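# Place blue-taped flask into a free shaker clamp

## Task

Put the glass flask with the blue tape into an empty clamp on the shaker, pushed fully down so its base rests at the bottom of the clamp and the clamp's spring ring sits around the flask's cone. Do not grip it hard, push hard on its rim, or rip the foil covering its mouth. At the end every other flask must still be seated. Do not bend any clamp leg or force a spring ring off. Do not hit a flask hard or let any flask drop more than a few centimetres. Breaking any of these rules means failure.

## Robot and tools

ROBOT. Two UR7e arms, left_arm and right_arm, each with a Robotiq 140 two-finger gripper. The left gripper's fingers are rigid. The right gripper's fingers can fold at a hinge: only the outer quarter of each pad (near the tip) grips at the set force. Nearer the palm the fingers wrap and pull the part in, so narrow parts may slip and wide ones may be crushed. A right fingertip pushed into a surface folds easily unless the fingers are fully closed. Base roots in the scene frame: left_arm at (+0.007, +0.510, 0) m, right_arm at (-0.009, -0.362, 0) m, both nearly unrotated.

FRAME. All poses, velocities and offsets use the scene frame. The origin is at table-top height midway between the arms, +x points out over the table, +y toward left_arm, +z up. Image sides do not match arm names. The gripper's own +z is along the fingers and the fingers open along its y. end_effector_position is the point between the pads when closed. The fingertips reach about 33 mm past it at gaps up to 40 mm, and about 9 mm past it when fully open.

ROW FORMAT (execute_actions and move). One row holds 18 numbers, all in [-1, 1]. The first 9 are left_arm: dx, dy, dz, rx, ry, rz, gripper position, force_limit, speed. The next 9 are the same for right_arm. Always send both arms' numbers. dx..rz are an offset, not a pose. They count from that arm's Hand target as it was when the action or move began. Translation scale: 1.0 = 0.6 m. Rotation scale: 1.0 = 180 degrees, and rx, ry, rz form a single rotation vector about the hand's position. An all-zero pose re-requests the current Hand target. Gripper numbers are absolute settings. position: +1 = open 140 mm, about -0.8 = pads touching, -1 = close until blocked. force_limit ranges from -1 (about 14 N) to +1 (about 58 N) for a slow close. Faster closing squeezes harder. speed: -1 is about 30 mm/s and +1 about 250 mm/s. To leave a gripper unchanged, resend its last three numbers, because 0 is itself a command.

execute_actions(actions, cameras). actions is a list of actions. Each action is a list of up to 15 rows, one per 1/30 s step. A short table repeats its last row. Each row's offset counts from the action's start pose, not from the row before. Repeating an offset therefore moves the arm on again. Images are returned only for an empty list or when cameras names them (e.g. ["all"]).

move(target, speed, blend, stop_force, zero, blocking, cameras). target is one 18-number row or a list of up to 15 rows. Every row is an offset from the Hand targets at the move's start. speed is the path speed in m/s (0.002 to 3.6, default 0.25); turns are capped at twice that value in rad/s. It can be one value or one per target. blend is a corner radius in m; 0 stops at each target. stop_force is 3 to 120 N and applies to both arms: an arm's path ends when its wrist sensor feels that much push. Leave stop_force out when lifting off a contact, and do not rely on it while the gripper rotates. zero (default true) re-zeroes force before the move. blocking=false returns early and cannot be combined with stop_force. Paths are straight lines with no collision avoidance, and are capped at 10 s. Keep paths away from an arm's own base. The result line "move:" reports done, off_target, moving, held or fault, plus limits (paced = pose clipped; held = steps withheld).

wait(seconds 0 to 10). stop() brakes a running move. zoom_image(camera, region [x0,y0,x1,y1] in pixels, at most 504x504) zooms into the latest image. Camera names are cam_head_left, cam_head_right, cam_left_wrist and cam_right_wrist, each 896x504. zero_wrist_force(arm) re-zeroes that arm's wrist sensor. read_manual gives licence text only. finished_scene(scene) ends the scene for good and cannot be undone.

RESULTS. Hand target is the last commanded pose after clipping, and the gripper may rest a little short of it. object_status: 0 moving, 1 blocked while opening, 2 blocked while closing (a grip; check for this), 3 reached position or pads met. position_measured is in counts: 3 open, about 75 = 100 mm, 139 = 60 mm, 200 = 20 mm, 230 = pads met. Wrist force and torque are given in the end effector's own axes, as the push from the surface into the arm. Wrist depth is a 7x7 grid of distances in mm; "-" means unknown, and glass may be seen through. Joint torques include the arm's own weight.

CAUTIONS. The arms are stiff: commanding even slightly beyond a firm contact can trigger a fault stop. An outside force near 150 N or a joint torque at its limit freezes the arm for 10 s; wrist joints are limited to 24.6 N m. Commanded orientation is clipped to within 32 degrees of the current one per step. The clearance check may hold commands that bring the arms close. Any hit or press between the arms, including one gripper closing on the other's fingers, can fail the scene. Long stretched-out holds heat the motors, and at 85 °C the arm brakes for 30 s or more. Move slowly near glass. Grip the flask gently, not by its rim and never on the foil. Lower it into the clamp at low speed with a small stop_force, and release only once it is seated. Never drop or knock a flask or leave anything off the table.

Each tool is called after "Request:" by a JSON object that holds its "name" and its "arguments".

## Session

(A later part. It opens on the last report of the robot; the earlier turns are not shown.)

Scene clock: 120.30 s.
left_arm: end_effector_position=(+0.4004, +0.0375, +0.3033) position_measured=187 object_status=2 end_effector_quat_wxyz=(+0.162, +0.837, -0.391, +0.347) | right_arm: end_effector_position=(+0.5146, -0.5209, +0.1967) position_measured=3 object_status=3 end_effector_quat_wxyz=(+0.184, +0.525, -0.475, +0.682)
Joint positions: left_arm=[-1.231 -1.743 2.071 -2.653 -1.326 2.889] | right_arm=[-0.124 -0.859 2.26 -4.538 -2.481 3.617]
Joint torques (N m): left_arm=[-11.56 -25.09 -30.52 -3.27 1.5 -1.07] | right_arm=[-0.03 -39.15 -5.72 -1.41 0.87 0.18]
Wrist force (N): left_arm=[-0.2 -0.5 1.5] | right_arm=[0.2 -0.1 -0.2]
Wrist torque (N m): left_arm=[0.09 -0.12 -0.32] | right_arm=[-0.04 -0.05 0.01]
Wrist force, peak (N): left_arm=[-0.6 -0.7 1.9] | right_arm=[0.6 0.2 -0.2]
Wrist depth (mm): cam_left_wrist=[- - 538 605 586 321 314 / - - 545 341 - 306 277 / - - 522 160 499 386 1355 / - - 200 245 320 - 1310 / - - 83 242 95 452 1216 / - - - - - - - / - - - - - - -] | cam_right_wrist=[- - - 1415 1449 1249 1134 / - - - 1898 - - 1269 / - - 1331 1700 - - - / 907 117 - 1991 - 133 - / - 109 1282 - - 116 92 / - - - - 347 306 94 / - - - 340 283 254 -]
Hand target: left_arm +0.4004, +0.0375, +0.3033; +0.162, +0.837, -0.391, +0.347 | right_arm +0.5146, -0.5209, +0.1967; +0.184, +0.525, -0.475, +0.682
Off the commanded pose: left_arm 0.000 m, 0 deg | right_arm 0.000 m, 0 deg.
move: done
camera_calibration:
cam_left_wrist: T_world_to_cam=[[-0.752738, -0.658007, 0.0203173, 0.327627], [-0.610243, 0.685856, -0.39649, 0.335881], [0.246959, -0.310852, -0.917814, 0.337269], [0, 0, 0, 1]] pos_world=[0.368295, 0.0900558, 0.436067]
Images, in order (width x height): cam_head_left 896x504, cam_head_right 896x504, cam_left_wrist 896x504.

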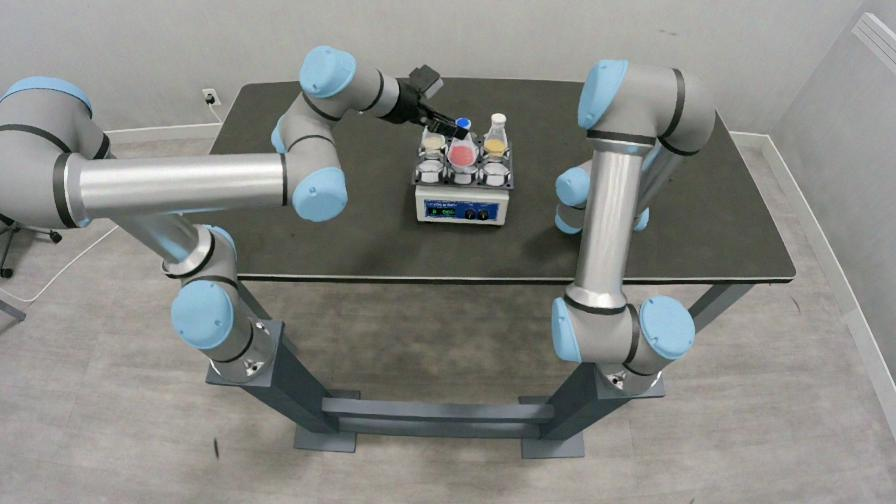

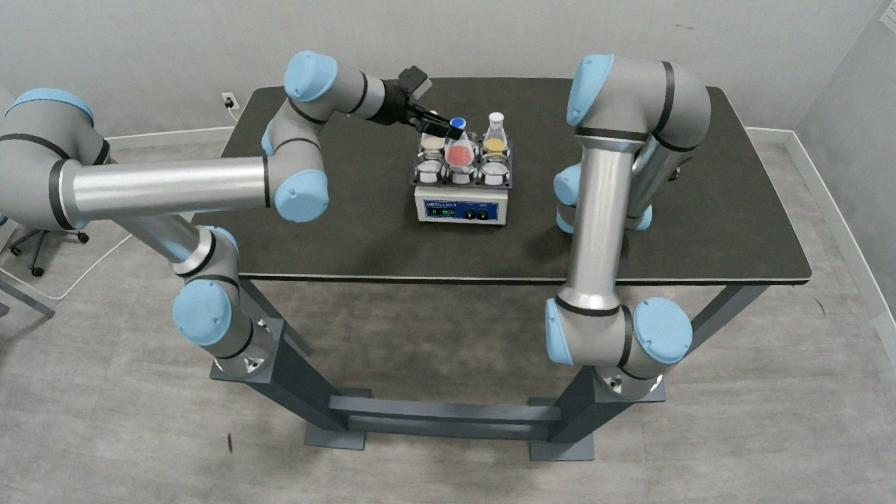

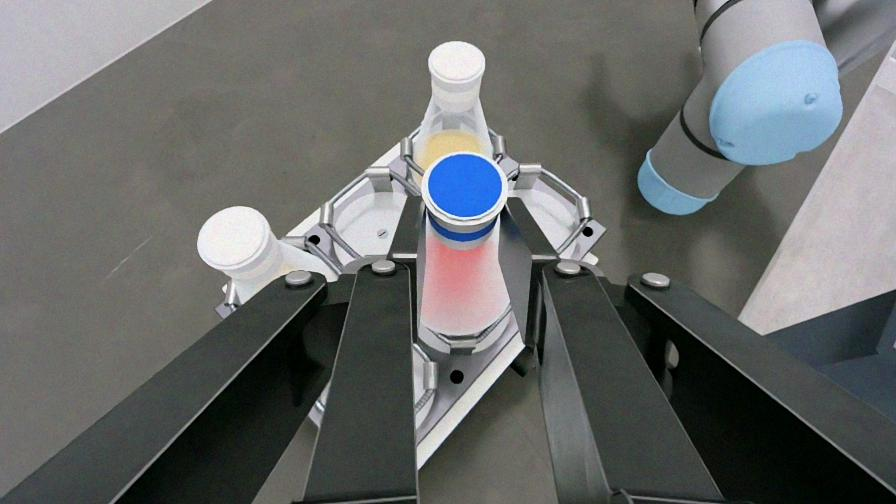

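Request:
{"name": "move", "arguments": {"target": [0.0025,-0.0042,-0.03,0,0,0,-1,-0.1,-1,0,0,0,0,0,0,1,1,1], "speed": 0.03, "stop_force": 5, "cameras": ["cam_left_wrist","cam_head_left","cam_head_right"]}}

Request:
{"name": "zoom_image", "arguments": {"camera": "cam_left_wrist", "region": [400, 270, 540, 390]}}

Request:
{"name": "zoom_image", "arguments": {"camera": "cam_head_left", "region": [440, 135, 490, 190]}}

Request:
{"name": "zoom_image", "arguments": {"camera": "cam_head_right", "region": [440, 135, 490, 190]}}

Scene clock: 129.07 s.
left_arm: end_effector_position=(+0.4019, +0.0351, +0.2860) position_measured=187 object_status=2 end_effector_quat_wxyz=(+0.162, +0.837, -0.391, +0.347) | right_arm: end_effector_position=(+0.5146, -0.5209, +0.1967) position_measured=3 object_status=3 end_effector_quat_wxyz=(+0.184, +0.525, -0.475, +0.682)
Joint positions: left_arm=[-1.229 -1.719 2.099 -2.705 -1.327 2.89] | right_arm=[-0.124 -0.859 2.26 -4.538 -2.481 3.617]
Joint torques (N m): left_arm=[-0.24 -19.63 -26.3 -5.48 2.27 -0.83] | right_arm=[0.02 -38.93 -5.39 -1.42 0.59 0.35]
Wrist force (N): left_arm=[0.8 1.0 0.0] | right_arm=[0.2 -0.2 -0.1]
Wrist torque (N m): left_arm=[-0.08 -0.06 -0.38] | right_arm=[-0.06 -0.05 0.00]
Wrist force, peak (N): left_arm=[4.2 1.9 -3.0] | right_arm=[0.3 -0.3 -0.4]
Wrist depth (mm): cam_left_wrist=[- - - - 566 300 265 / 518 534 - 517 522 310 272 / 474 486 476 156 - 380 1348 / 456 - 263 170 134 - 1289 / - - 83 238 95 - 1064 / - - - - - - - / - - - - - - -] | cam_right_wrist=[- - 1622 - 1432 1309 - / 865 - - 1700 - - 1177 / - 1160 - 1689 1580 1550 1269 / - 117 - - - 133 361 / - 109 - - - 116 92 / - - - - 319 297 94 / - - - 320 286 253 -]
Hand target: left_arm +0.4018, +0.0351, +0.2860; +0.162, +0.837, -0.391, +0.347 (not the last commanded pose) | right_arm +0.5146, -0.5209, +0.1967; +0.184, +0.525, -0.475, +0.682
Off the commanded pose: left_arm 0.001 m, 0 deg | right_arm 0.000 m, 0 deg.
move: contact (left_arm)
camera_calibration:
cam_left_wrist: T_world_to_cam=[[-0.752802, -0.657933, 0.0203455, 0.327534], [-0.610167, 0.685886, -0.396555, 0.331579], [0.246952, -0.310941, -0.917786, 0.320272], [0, 0, 0, 1]] pos_world=[0.369795, 0.087656, 0.418767]
Images, in order (width x height): cam_head_left 896x504, cam_head_right 896x504, cam_left_wrist 896x504.

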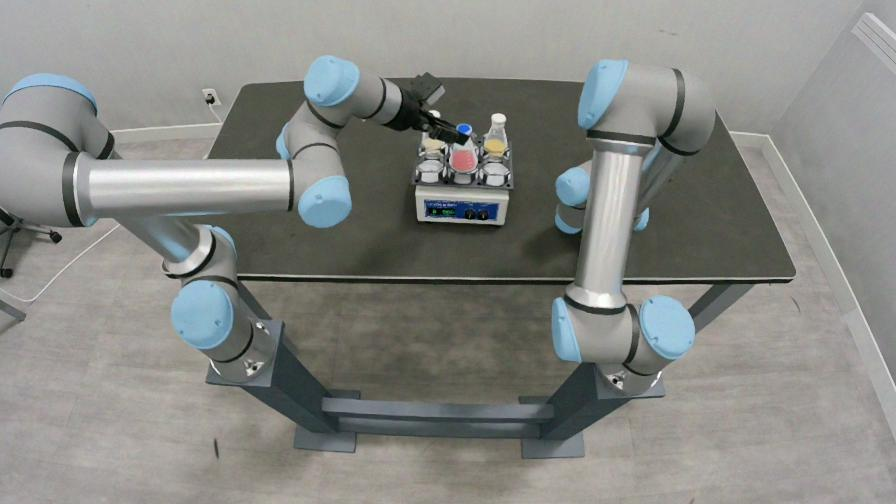

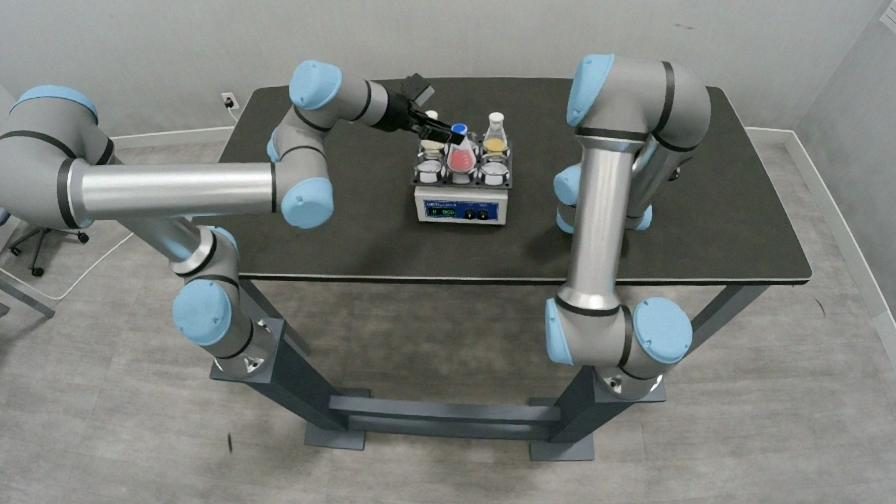

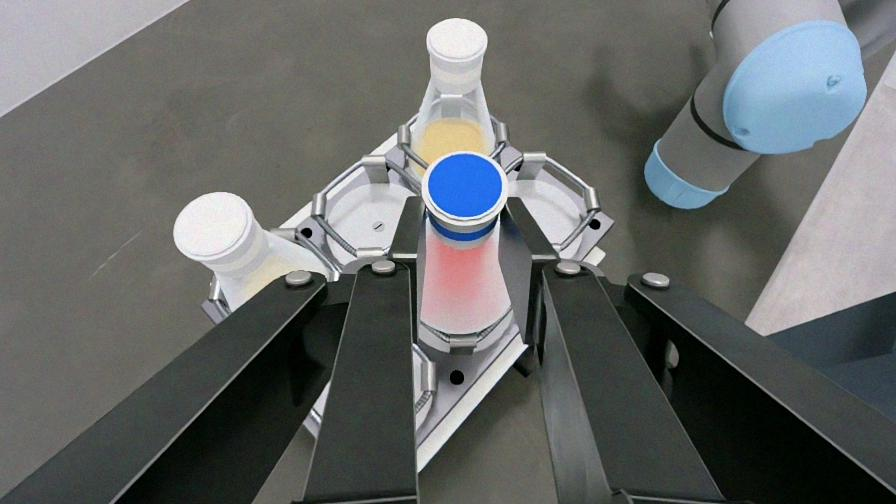

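Scaled by 3.600 from the camera's 896x504 image, which has a finer 1280x720 frame.

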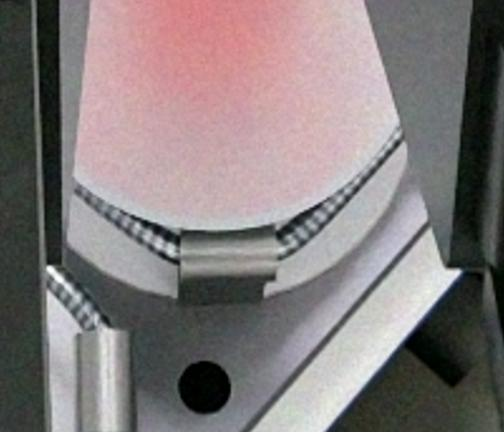

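Scaled by 9.164 from the camera's 896x504 image, which has a finer 1280x720 frame.

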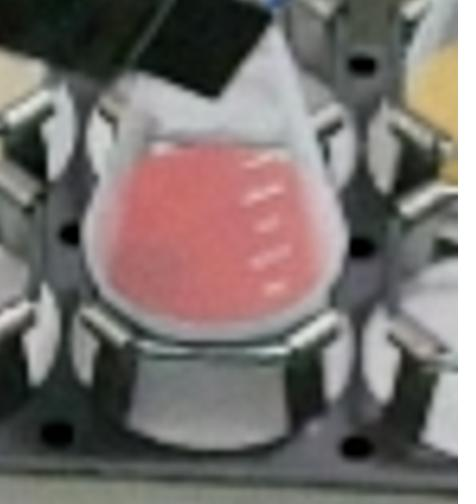

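Scaled by 9.164 from the camera's 896x504 image, which has a finer 1280x720 frame.

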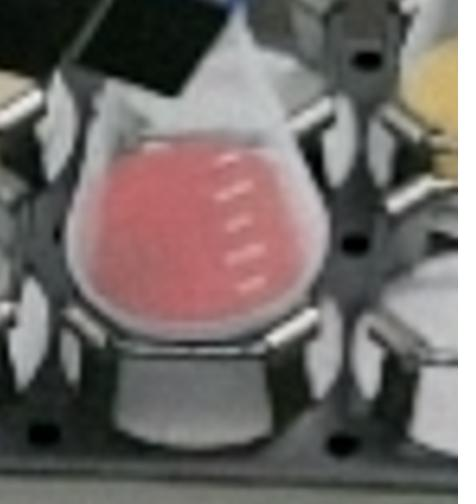

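Request:
{"name": "move", "arguments": {"target": [-0.001,0.0012,-0.025,0,0,0,-1,-0.1,-1,0,0,0,0,0,0,1,1,1], "speed": 0.015, "stop_force": 20, "cameras": ["cam_left_wrist","cam_head_left"]}}

Request:
{"name": "zoom_image", "arguments": {"camera": "cam_left_wrist", "region": [380, 130, 560, 390]}}

Request:
{"name": "zoom_image", "arguments": {"camera": "cam_head_left", "region": [435, 110, 505, 190]}}

Scene clock: 135.83 s.
left_arm: end_effector_position=(+0.4017, +0.0352, +0.2822) position_measured=187 object_status=2 end_effector_quat_wxyz=(+0.162, +0.837, -0.391, +0.347) | right_arm: end_effector_position=(+0.5146, -0.5209, +0.1967) position_measured=3 object_status=3 end_effector_quat_wxyz=(+0.184, +0.525, -0.475, +0.682)
Joint positions: left_arm=[-1.23 -1.716 2.107 -2.717 -1.327 2.89] | right_arm=[-0.124 -0.859 2.26 -4.538 -2.481 3.617]
Joint torques (N m): left_arm=[-3.6 -16.57 -20.93 -1.67 -1.59 0.67] | right_arm=[0.09 -39.7 -6.77 -1.57 0.72 0.61]
Wrist force (N): left_arm=[9.1 -0.6 -9.8] | right_arm=[0.0 -0.1 0.0]
Wrist torque (N m): left_arm=[0.02 0.08 -0.30] | right_arm=[-0.02 0.00 0.00]
Wrist force, peak (N): left_arm=[15.7 -0.3 -19.7] | right_arm=[0.1 -0.5 -0.4]
Wrist depth (mm): cam_left_wrist=[- 587 566 - - 318 263 / 534 - - 317 524 310 267 / 467 - 303 159 311 380 1520 / - - 201 156 133 - 1282 / - - 83 233 99 - 1223 / - - - - - - - / - - - - - - -] | cam_right_wrist=[- 1309 1530 1540 1407 1269 1144 / - 1206 1521 1749 1353 1324 1282 / - - - 2007 - 1457 - / 968 117 - 1749 597 133 318 / - 109 1580 - - 123 92 / - 1065 492 - 330 306 94 / - - - 331 279 252 -]
Hand target: left_arm +0.4017, +0.0352, +0.2822; +0.162, +0.837, -0.391, +0.347 (not the last commanded pose) | right_arm +0.5146, -0.5209, +0.1967; +0.184, +0.525, -0.475, +0.682
Off the commanded pose: left_arm 0.011 m, 0 deg | right_arm 0.000 m, 0 deg.
move: contact (left_arm)
camera_calibration:
cam_left_wrist: T_world_to_cam=[[-0.752804, -0.657927, 0.0204708, 0.327475], [-0.610083, 0.685709, -0.39699, 0.330045], [0.247154, -0.311345, -0.917594, 0.316745], [0, 0, 0, 1]] pos_world=[0.369595, 0.0877567, 0.414965]
Images, in order (width x height): cam_head_left 896x504, cam_left_wrist 896x504.

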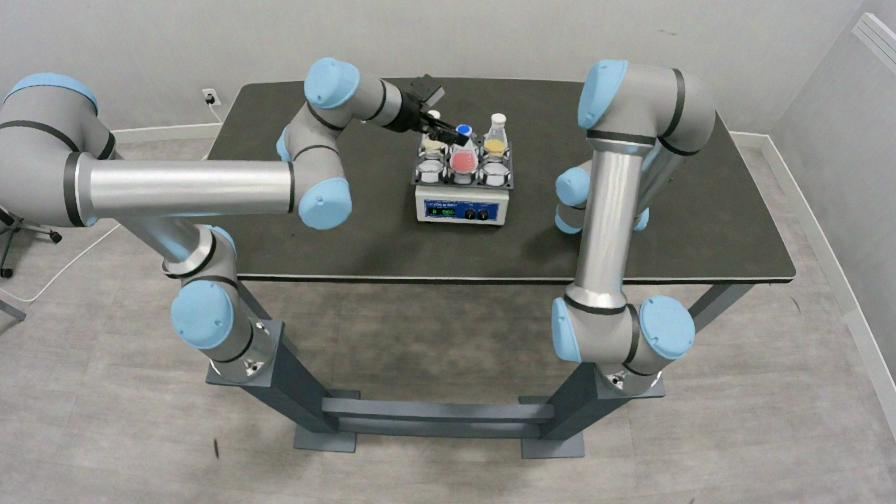

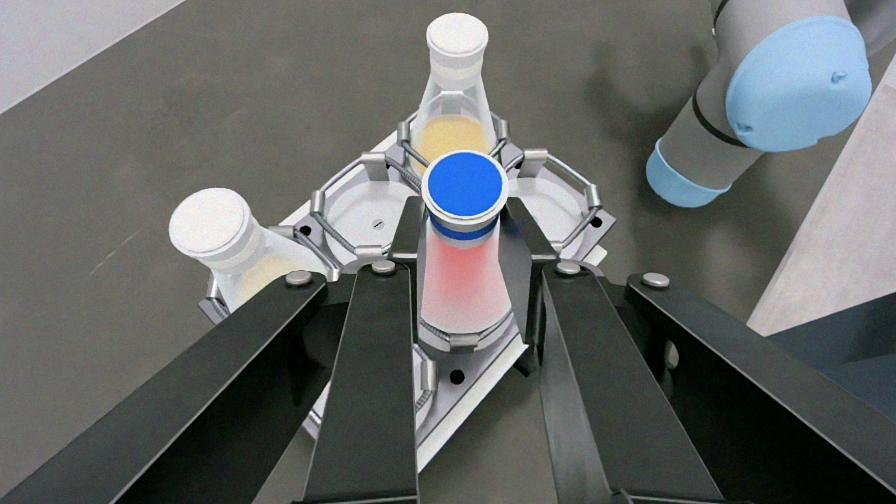

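Scaled by 1.938 from the camera's 896x504 image, which has a finer 1280x720 frame.

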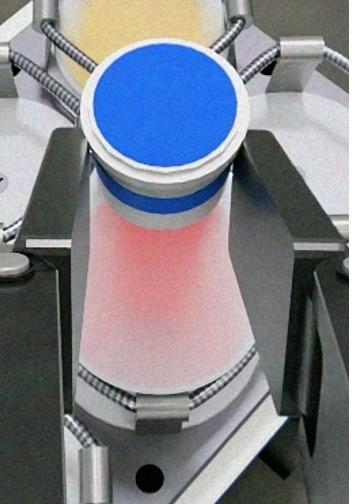

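Scaled by 6.300 from the camera's 896x504 image, which has a finer 1280x720 frame.

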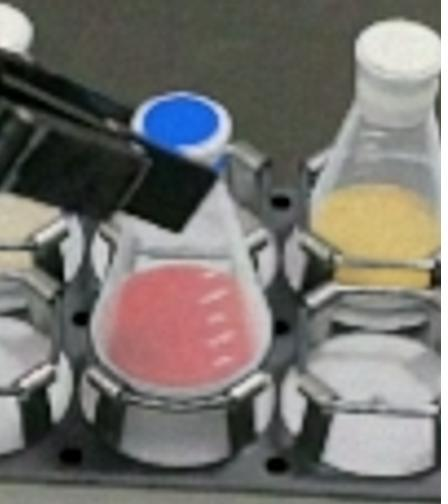

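Request:
{"name": "move", "arguments": {"target": [0,0,-0.035,0,0,0,-1,-0.1,-1,0,0,0,0,0,0,1,1,1], "speed": 0.01, "stop_force": 30, "zero": false, "cameras": ["cam_left_wrist","cam_head_left"]}}

Request:
{"name": "zoom_image", "arguments": {"camera": "cam_left_wrist", "region": [380, 130, 560, 390]}}

Request:
{"name": "zoom_image", "arguments": {"camera": "cam_head_left", "region": [435, 110, 505, 190]}}

Scene clock: 138.97 s.
left_arm: end_effector_position=(+0.4017, +0.0351, +0.2790) position_measured=188 object_status=2 end_effector_quat_wxyz=(+0.162, +0.837, -0.391, +0.347) | right_arm: end_effector_position=(+0.5146, -0.5209, +0.1967) position_measured=3 object_status=3 end_effector_quat_wxyz=(+0.184, +0.525, -0.475, +0.682)
Joint positions: left_arm=[-1.229 -1.713 2.113 -2.727 -1.327 2.89] | right_arm=[-0.124 -0.859 2.26 -4.538 -2.481 3.617]
Joint torques (N m): left_arm=[9.88 -9.91 -13.13 3.4 -0.97 0.49] | right_arm=[0.27 -39.04 -5.1 -1.43 0.77 0.46]
Wrist force (N): left_arm=[19.2 -0.3 -16.3] | right_arm=[0.2 0.0 0.0]
Wrist torque (N m): left_arm=[-0.11 0.17 -0.38] | right_arm=[-0.01 -0.05 0.00]
Wrist force, peak (N): left_arm=[24.2 -0.5 -24.4] | right_arm=[0.1 -0.5 0.0]
Wrist depth (mm): cam_left_wrist=[- 562 - 552 - 296 260 / - 521 - 318 - 321 271 / - - 311 156 302 371 1379 / - 179 260 159 259 428 1282 / - - 84 235 96 - - / - - - - - - - / - - - - - - -] | cam_right_wrist=[995 - - - 1383 1189 1113 / - - - 1677 1466 1289 - / - - 1570 1724 - 1466 - / - 122 1493 - - 133 - / - 109 1331 - - 116 92 / - - - 435 330 297 94 / - - - - 278 253 -]
Hand target: left_arm +0.4017, +0.0351, +0.2790; +0.162, +0.837, -0.391, +0.347 (not the last commanded pose) | right_arm +0.5146, -0.5209, +0.1967; +0.184, +0.525, -0.475, +0.682
Off the commanded pose: left_arm 0.018 m, 0 deg | right_arm 0.000 m, 0 deg.
move: contact (left_arm)
camera_calibration:
cam_left_wrist: T_world_to_cam=[[-0.752822, -0.6579, 0.0206587, 0.327536], [-0.609973, 0.685497, -0.397526, 0.328863], [0.247371, -0.311868, -0.917358, 0.313615], [0, 0, 0, 1]] pos_world=[0.369595, 0.0878575, 0.411662]
Images, in order (width x height): cam_head_left 896x504, cam_left_wrist 896x504.

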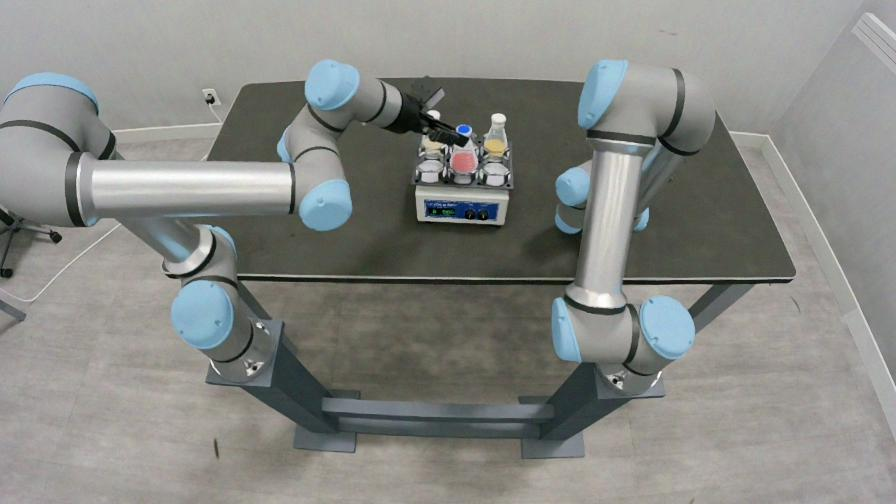

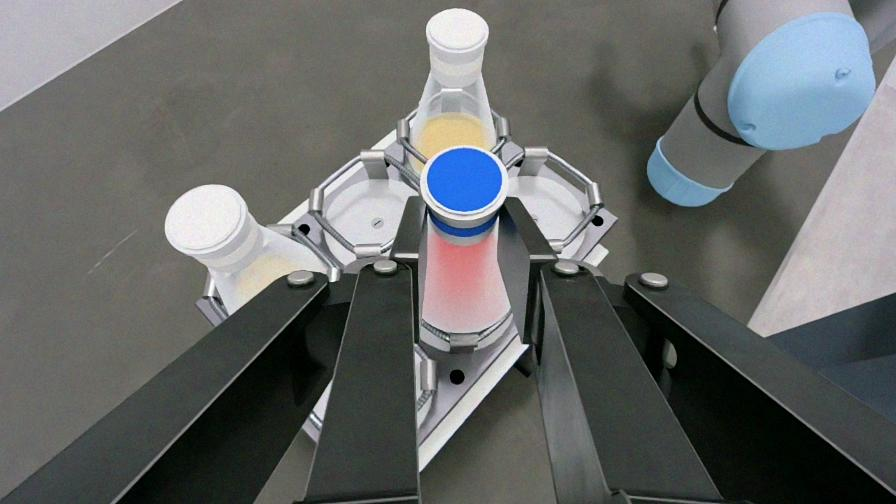

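Scaled by 1.938 from the camera's 896x504 image, which has a finer 1280x720 frame.

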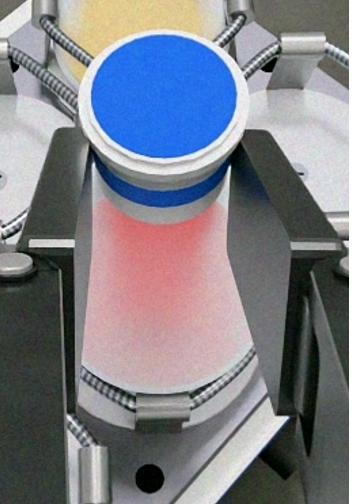

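Scaled by 6.300 from the camera's 896x504 image, which has a finer 1280x720 frame.

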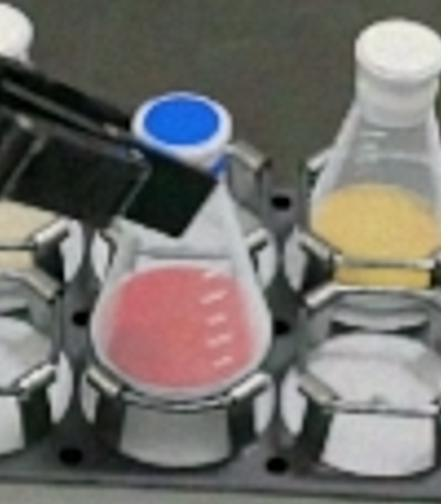

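Request:
{"name": "move", "arguments": {"target": [[0,0,0,0,0,0,-0.25,-0.1,-1,0,0,0,0,0,0,1,1,1],[0.002,-0.0025,-0.028,0,0,0,-0.25,-0.1,-1,0,0,0,0,0,0,1,1,1]], "speed": 0.04, "cameras": ["cam_left_wrist","cam_head_left"]}}

Request:
{"name": "zoom_image", "arguments": {"camera": "cam_left_wrist", "region": [350, 100, 570, 390]}}

Request:
{"name": "zoom_image", "arguments": {"camera": "cam_head_left", "region": [435, 110, 505, 190]}}

Scene clock: 147.07 s.
left_arm: end_effector_position=(+0.4029, +0.0337, +0.2620) position_measured=160 object_status=3 end_effector_quat_wxyz=(+0.162, +0.837, -0.391, +0.347) | right_arm: end_effector_position=(+0.5146, -0.5209, +0.1967) position_measured=3 object_status=3 end_effector_quat_wxyz=(+0.184, +0.525, -0.475, +0.682)
Joint positions: left_arm=[-1.228 -1.688 2.14 -2.778 -1.328 2.892] | right_arm=[-0.124 -0.859 2.26 -4.538 -2.481 3.617]
Joint torques (N m): left_arm=[9.49 -25.15 -27.73 -3.04 -0.89 1.05] | right_arm=[0.22 -39.16 -5.98 -1.32 0.86 0.75]
Wrist force (N): left_arm=[1.2 0.3 0.9] | right_arm=[-0.1 -0.1 0.1]
Wrist torque (N m): left_arm=[0.26 -0.26 -0.30] | right_arm=[-0.03 0.00 0.00]
Wrist force, peak (N): left_arm=[19.2 -0.2 -16.7] | right_arm=[0.1 -0.3 -0.5]
Wrist depth (mm): cam_left_wrist=[507 542 - 215 - 295 237 / 486 488 - 140 506 318 257 / - - 295 136 290 386 1340 / 402 - 118 223 137 434 1229 / - - - 215 115 - 1303 / - - - - - - - / - - - - - - -] | cam_right_wrist=[- 1206 - 1632 1424 1218 - / - - 1511 1666 1457 - - / 938 - 1622 1724 - - 1206 / - 117 1432 1814 - 133 318 / - 109 - 591 - 123 92 / - - 488 401 330 294 95 / - - - 333 299 253 -]
Hand target: left_arm +0.4029, +0.0336, +0.2622; +0.162, +0.837, -0.391, +0.347 | right_arm +0.5146, -0.5209, +0.1967; +0.184, +0.525, -0.475, +0.682
Off the commanded pose: left_arm 0.000 m, 0 deg | right_arm 0.000 m, 0 deg.
move: done
camera_calibration:
cam_left_wrist: T_world_to_cam=[[-0.752777, -0.65795, 0.0206973, 0.327774], [-0.610073, 0.685499, -0.397369, 0.32388], [0.247261, -0.311757, -0.917426, 0.297405], [0, 0, 0, 1]] pos_world=[0.370795, 0.0863573, 0.394763]
Images, in order (width x height): cam_head_left 896x504, cam_left_wrist 896x504.

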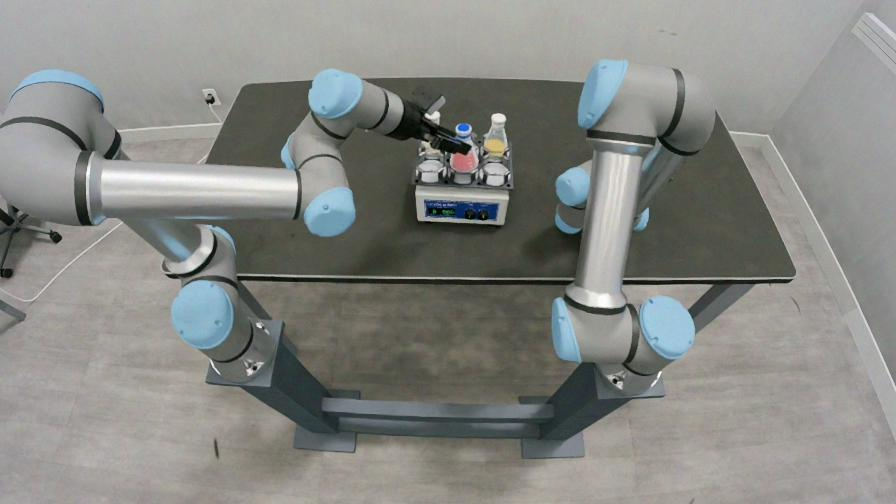

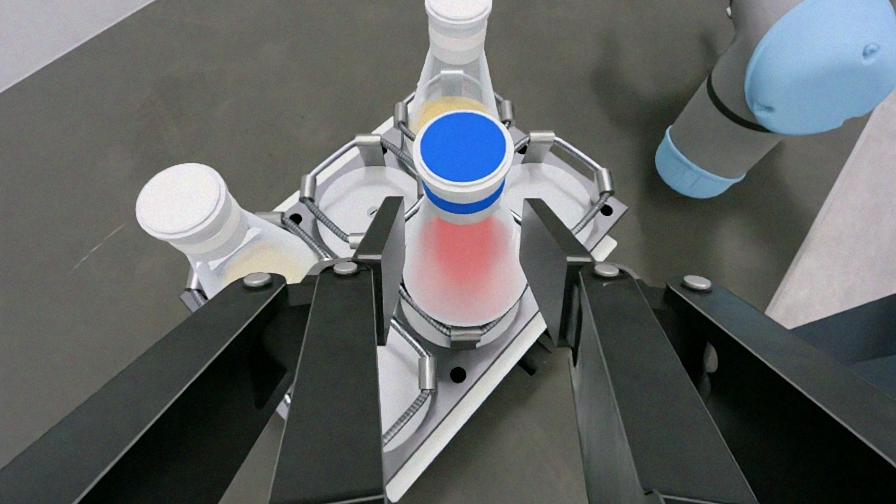

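Scaled by 1.738 from the camera's 896x504 image, which has a finer 1280x720 frame.

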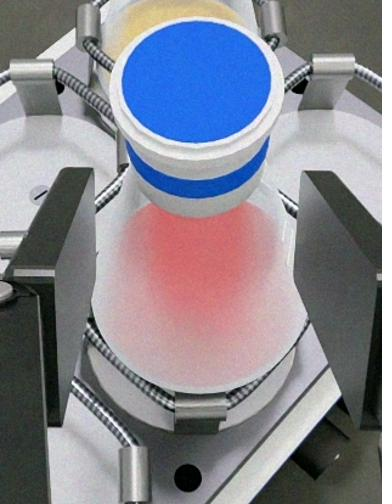

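Scaled by 6.300 from the camera's 896x504 image, which has a finer 1280x720 frame.

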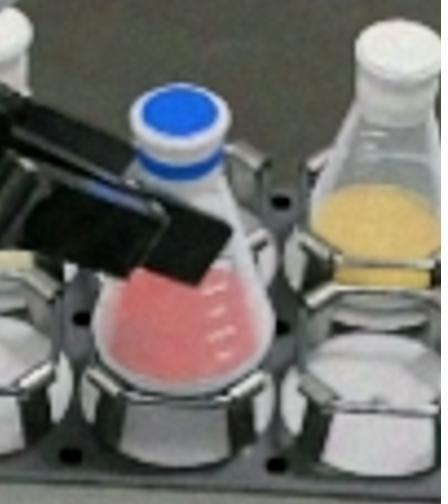

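Request:
{"name": "move", "arguments": {"target": [0,0,0,0,0,0,-1,-0.1,-1,0,0,0,0,0,0,1,1,1], "speed": 0.04}}

Request:
{"name": "move", "arguments": {"target": [0,0,-0.06,0,0,0,-1,-0.1,-1,0,0,0,0,0,0,1,1,1], "speed": 0.01, "stop_force": 35, "zero": false, "cameras": ["cam_left_wrist","cam_head_left"]}}

Request:
{"name": "zoom_image", "arguments": {"camera": "cam_left_wrist", "region": [350, 100, 570, 390]}}

Request:
{"name": "zoom_image", "arguments": {"camera": "cam_head_left", "region": [435, 110, 505, 190]}}

Scene clock: 150.73 s.
left_arm: end_effector_position=(+0.4029, +0.0336, +0.2622) position_measured=182 object_status=2 end_effector_quat_wxyz=(+0.162, +0.837, -0.391, +0.347) | right_arm: end_effector_position=(+0.5146, -0.5209, +0.1967) position_measured=3 object_status=3 end_effector_quat_wxyz=(+0.184, +0.525, -0.475, +0.682)
Joint positions: left_arm=[-1.228 -1.688 2.14 -2.778 -1.328 2.892] | right_arm=[-0.124 -0.859 2.26 -4.538 -2.481 3.617]
Joint torques (N m): left_arm=[-13.11 -24.79 -28.35 -4.33 1.47 -0.97] | right_arm=[1.96 -40.27 -6.77 -1.16 0.9 0.61]
Wrist force (N): left_arm=[1.2 0.9 0.5] | right_arm=[0.3 0.4 -0.1]
Wrist torque (N m): left_arm=[0.27 -0.22 -0.31] | right_arm=[0.07 -0.08 0.01]
Wrist force, peak (N): left_arm=[1.4 0.8 0.8] | right_arm=[0.5 0.2 -0.1]
Wrist depth (mm): cam_left_wrist=[506 540 519 208 - 296 238 / 491 515 477 273 493 315 258 / - - 289 135 288 379 1355 / - 183 105 220 115 - 1289 / - - 89 213 - - 1216 / - - - - - - - / - - - 346 - - -] | cam_right_wrist=[945 1237 1666 1466 1399 1407 - / 1166 1128 - 1570 1550 - 1194 / 987 1289 - 1774 1712 1440 1368 / - 122 - - - 133 356 / - 109 - - - 116 92 / - 1128 - - 335 296 94 / - - 392 346 - 253 -]
Hand target: left_arm +0.4029, +0.0336, +0.2622; +0.162, +0.837, -0.391, +0.347 | right_arm +0.5146, -0.5209, +0.1967; +0.184, +0.525, -0.475, +0.682
Off the commanded pose: left_arm 0.000 m, 0 deg | right_arm 0.000 m, 0 deg.
move: done

Scene clock: 152.33 s.
left_arm: end_effector_position=(+0.4030, +0.0336, +0.2573) position_measured=182 object_status=2 end_effector_quat_wxyz=(+0.162, +0.837, -0.390, +0.348) | right_arm: end_effector_position=(+0.5146, -0.5209, +0.1967) position_measured=3 object_status=3 end_effector_quat_wxyz=(+0.184, +0.525, -0.475, +0.682)
Joint positions: left_arm=[-1.228 -1.682 2.149 -2.794 -1.328 2.892] | right_arm=[-0.124 -0.859 2.26 -4.538 -2.481 3.617]
Joint torques (N m): left_arm=[-10.77 -8.92 -13.23 3.2 -4.36 -0.56] | right_arm=[-0.12 -39.02 -5.54 -1.01 0.63 0.75]
Wrist force (N): left_arm=[21.3 -5.9 -19.0] | right_arm=[-0.1 -0.1 0.0]
Wrist torque (N m): left_arm=[0.35 -0.01 -0.44] | right_arm=[-0.03 0.01 0.00]
Wrist force, peak (N): left_arm=[26.8 -6.8 -31.1] | right_arm=[0.5 0.2 -0.1]
Wrist depth (mm): cam_left_wrist=[501 - 533 519 - 289 235 / - - - 141 - 319 257 / 448 - 280 136 284 380 1379 / - 221 231 223 133 - 1242 / - - 89 216 - - 1129 / - - - - - - - / - - - - - - -] | cam_right_wrist=[- 1368 1530 1774 1345 1128 1118 / - 1212 1424 1521 - - 1237 / - 1060 - - - - - / - 122 - - - 133 378 / - 109 - - - 116 92 / - 904 - 434 - 282 94 / - 541 - 326 283 259 -]
Hand target: left_arm +0.4030, +0.0336, +0.2573; +0.162, +0.837, -0.390, +0.348 (not the last commanded pose) | right_arm +0.5146, -0.5209, +0.1967; +0.184, +0.525, -0.475, +0.682
Off the commanded pose: left_arm 0.031 m, 0 deg | right_arm 0.000 m, 0 deg.
move: contact (left_arm)
camera_calibration:
cam_left_wrist: T_world_to_cam=[[-0.752755, -0.657969, 0.020892, 0.327791], [-0.609943, 0.685168, -0.398139, 0.322251], [0.247649, -0.312444, -0.917087, 0.292783], [0, 0, 0, 1]] pos_world=[0.370794, 0.0863583, 0.38996]
Images, in order (width x height): cam_head_left 896x504, cam_left_wrist 896x504.

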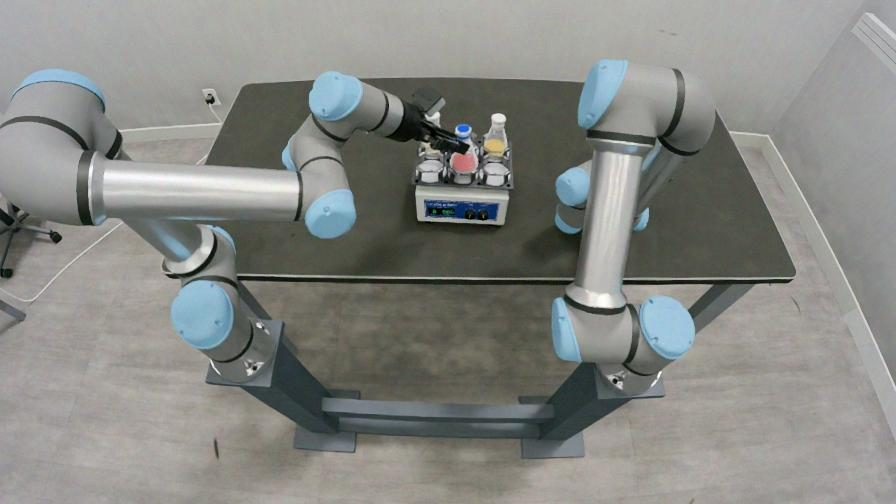

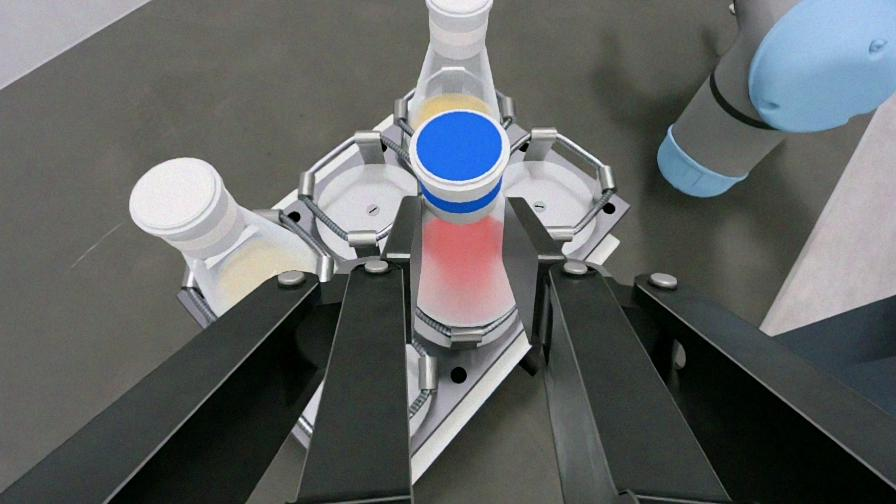

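Scaled by 1.738 from the camera's 896x504 image, which has a finer 1280x720 frame.

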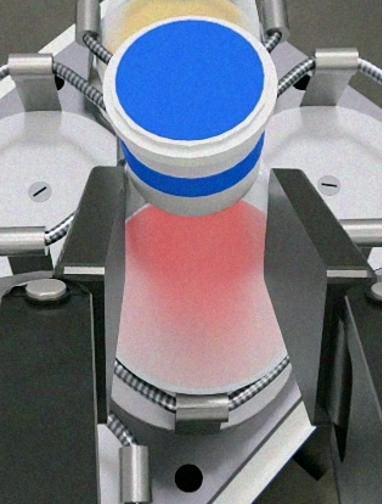

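Scaled by 6.300 from the camera's 896x504 image, which has a finer 1280x720 frame.

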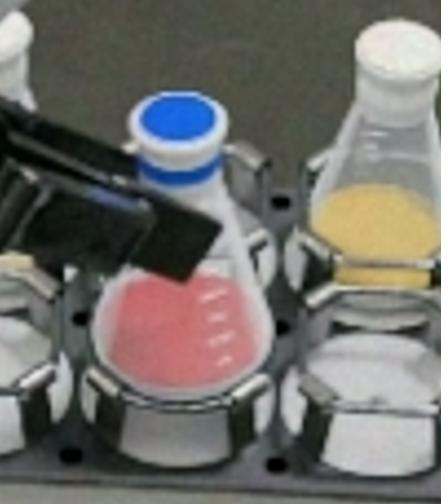

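Request:
{"name": "move", "arguments": {"target": [0.0015,0.0013,-0.06,0,0,0,-1,-0.1,-1,0,0,0,0,0,0,1,1,1], "speed": 0.01, "stop_force": 46, "zero": false, "cameras": ["cam_left_wrist","cam_head_left"]}}

Request:
{"name": "zoom_image", "arguments": {"camera": "cam_left_wrist", "region": [350, 100, 570, 390]}}

Request:
{"name": "zoom_image", "arguments": {"camera": "cam_head_left", "region": [435, 110, 505, 190]}}

Scene clock: 155.57 s.
left_arm: end_effector_position=(+0.4031, +0.0334, +0.2566) position_measured=182 object_status=2 end_effector_quat_wxyz=(+0.163, +0.837, -0.390, +0.348) | right_arm: end_effector_position=(+0.5146, -0.5209, +0.1967) position_measured=3 object_status=3 end_effector_quat_wxyz=(+0.184, +0.525, -0.475, +0.682)
Joint positions: left_arm=[-1.228 -1.681 2.15 -2.799 -1.328 2.892] | right_arm=[-0.124 -0.859 2.26 -4.538 -2.481 3.617]
Joint torques (N m): left_arm=[-0.55 -2.84 -8.34 7.46 -4.98 -0.64] | right_arm=[0.83 -39.06 -6.14 -1.42 1 0.71]
Wrist force (N): left_arm=[27.9 -9.1 -27.1] | right_arm=[0.4 0.0 -0.3]
Wrist torque (N m): left_arm=[0.50 -0.01 -0.42] | right_arm=[-0.01 -0.08 0.00]
Wrist force, peak (N): left_arm=[32.9 -9.9 -40.4] | right_arm=[0.3 -0.1 -0.5]
Wrist depth (mm): cam_left_wrist=[545 535 543 216 543 296 235 / 501 479 - 142 - 329 256 / - 156 284 136 288 364 1379 / 412 169 230 223 133 - 1325 / 383 - 89 216 - - 1140 / - - - - - - - / - - - - - - -] | cam_right_wrist=[- - 1440 1475 1391 1360 - / - - - 1570 - 1407 1183 / - - - - - 1466 - / - 117 - - - 133 345 / - 109 - - - 123 92 / - 1139 - 407 346 284 94 / - - - 345 306 250 -]
Hand target: left_arm +0.4030, +0.0335, +0.2566; +0.163, +0.837, -0.390, +0.348 (not the last commanded pose) | right_arm +0.5146, -0.5209, +0.1967; +0.184, +0.525, -0.475, +0.682
Off the commanded pose: left_arm 0.035 m, 0 deg | right_arm 0.000 m, 0 deg.
move: contact (left_arm)
camera_calibration:
cam_left_wrist: T_world_to_cam=[[-0.752754, -0.657957, 0.0212912, 0.327584], [-0.609777, 0.684715, -0.39917, 0.322417], [0.248059, -0.31346, -0.916629, 0.291863], [0, 0, 0, 1]] pos_world=[0.370793, 0.0862599, 0.389255]
Images, in order (width x height): cam_head_left 896x504, cam_left_wrist 896x504.

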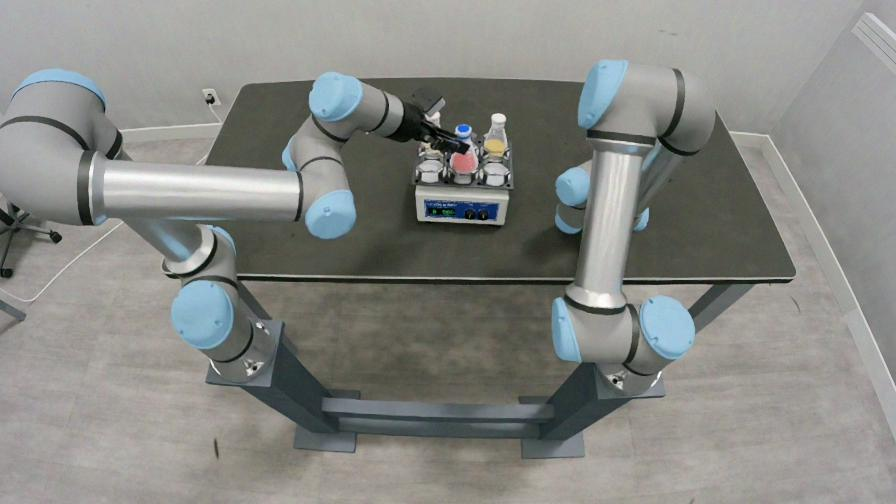

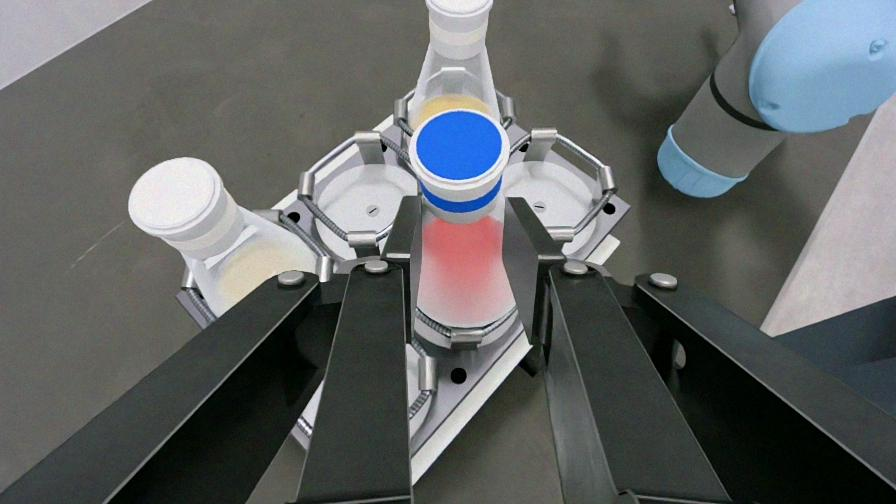

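Scaled by 1.738 from the camera's 896x504 image, which has a finer 1280x720 frame.

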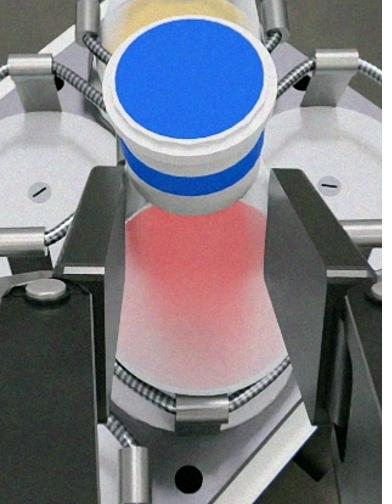

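Scaled by 6.300 from the camera's 896x504 image, which has a finer 1280x720 frame.

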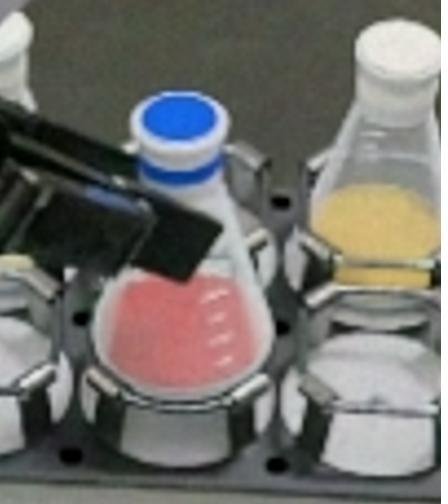

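Request:
{"name": "move", "arguments": {"target": [0.0025,0.002,0.006,0,0,0,-1,-0.1,-1,0,0,0,0,0,0,1,1,1], "speed": 0.02, "cameras": ["all"]}}

Scene clock: 161.10 s.
left_arm: end_effector_position=(+0.4045, +0.0347, +0.2602) position_measured=182 object_status=2 end_effector_quat_wxyz=(+0.163, +0.837, -0.390, +0.348) | right_arm: end_effector_position=(+0.5146, -0.5209, +0.1967) position_measured=3 object_status=3 end_effector_quat_wxyz=(+0.184, +0.525, -0.475, +0.682)
Joint positions: left_arm=[-1.223 -1.685 2.144 -2.788 -1.331 2.895] | right_arm=[-0.124 -0.859 2.26 -4.538 -2.481 3.617]
Joint torques (N m): left_arm=[9.41 -18.21 -19.45 -3.75 1.48 0.56] | right_arm=[0.62 -39.2 -5.23 -1.18 0.97 0.67]
Wrist force (N): left_arm=[2.0 5.3 -0.8] | right_arm=[-0.1 -0.3 0.0]
Wrist torque (N m): left_arm=[-0.11 -0.25 -0.48] | right_arm=[-0.06 0.00 0.00]
Wrist force, peak (N): left_arm=[27.7 -9.2 -27.0] | right_arm=[0.3 0.1 -0.5]
Wrist depth (mm): cam_left_wrist=[- - 532 206 - 295 237 / - 475 509 141 469 315 258 / 454 - 284 136 285 377 1303 / 412 175 235 154 132 - 1262 / - - 89 214 - - 1204 / - - - 237 - - - / - - - 345 - - -] | cam_right_wrist=[- 1249 1774 1560 1415 1256 - / 942 - 1540 1677 1530 1134 1150 / 960 - 1134 - 1550 - 394 / - 117 - - - 142 346 / - 109 643 - - 124 92 / - - - 392 - 295 94 / - - 398 - 276 251 -]
Hand target: left_arm +0.4045, +0.0347, +0.2602; +0.163, +0.837, -0.390, +0.348 | right_arm +0.5146, -0.5209, +0.1967; +0.184, +0.525, -0.475, +0.682
Off the commanded pose: left_arm 0.000 m, 0 deg | right_arm 0.000 m, 0 deg.
move: done
camera_calibration:
cam_left_wrist: T_world_to_cam=[[-0.752818, -0.657888, 0.0211952, 0.329547], [-0.609774, 0.684912, -0.398837, 0.32373], [0.247873, -0.313176, -0.916777, 0.295302], [0, 0, 0, 1]] pos_world=[0.372294, 0.0875596, 0.392857]

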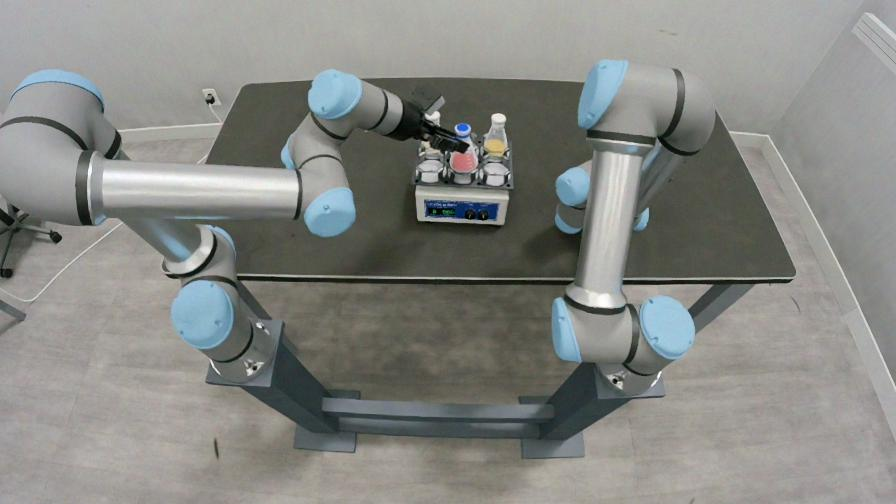

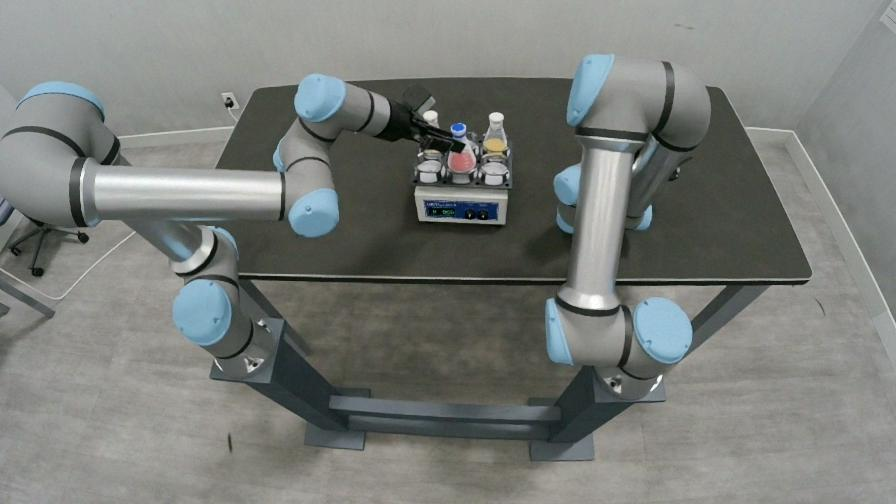

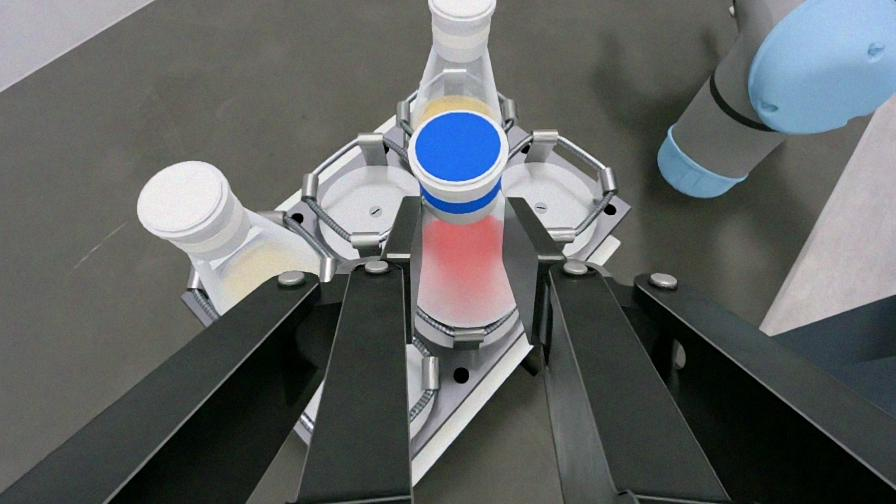

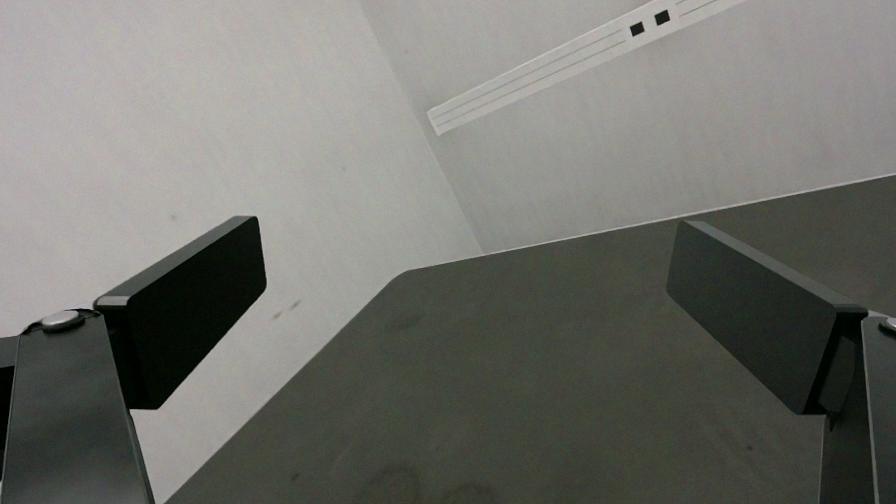

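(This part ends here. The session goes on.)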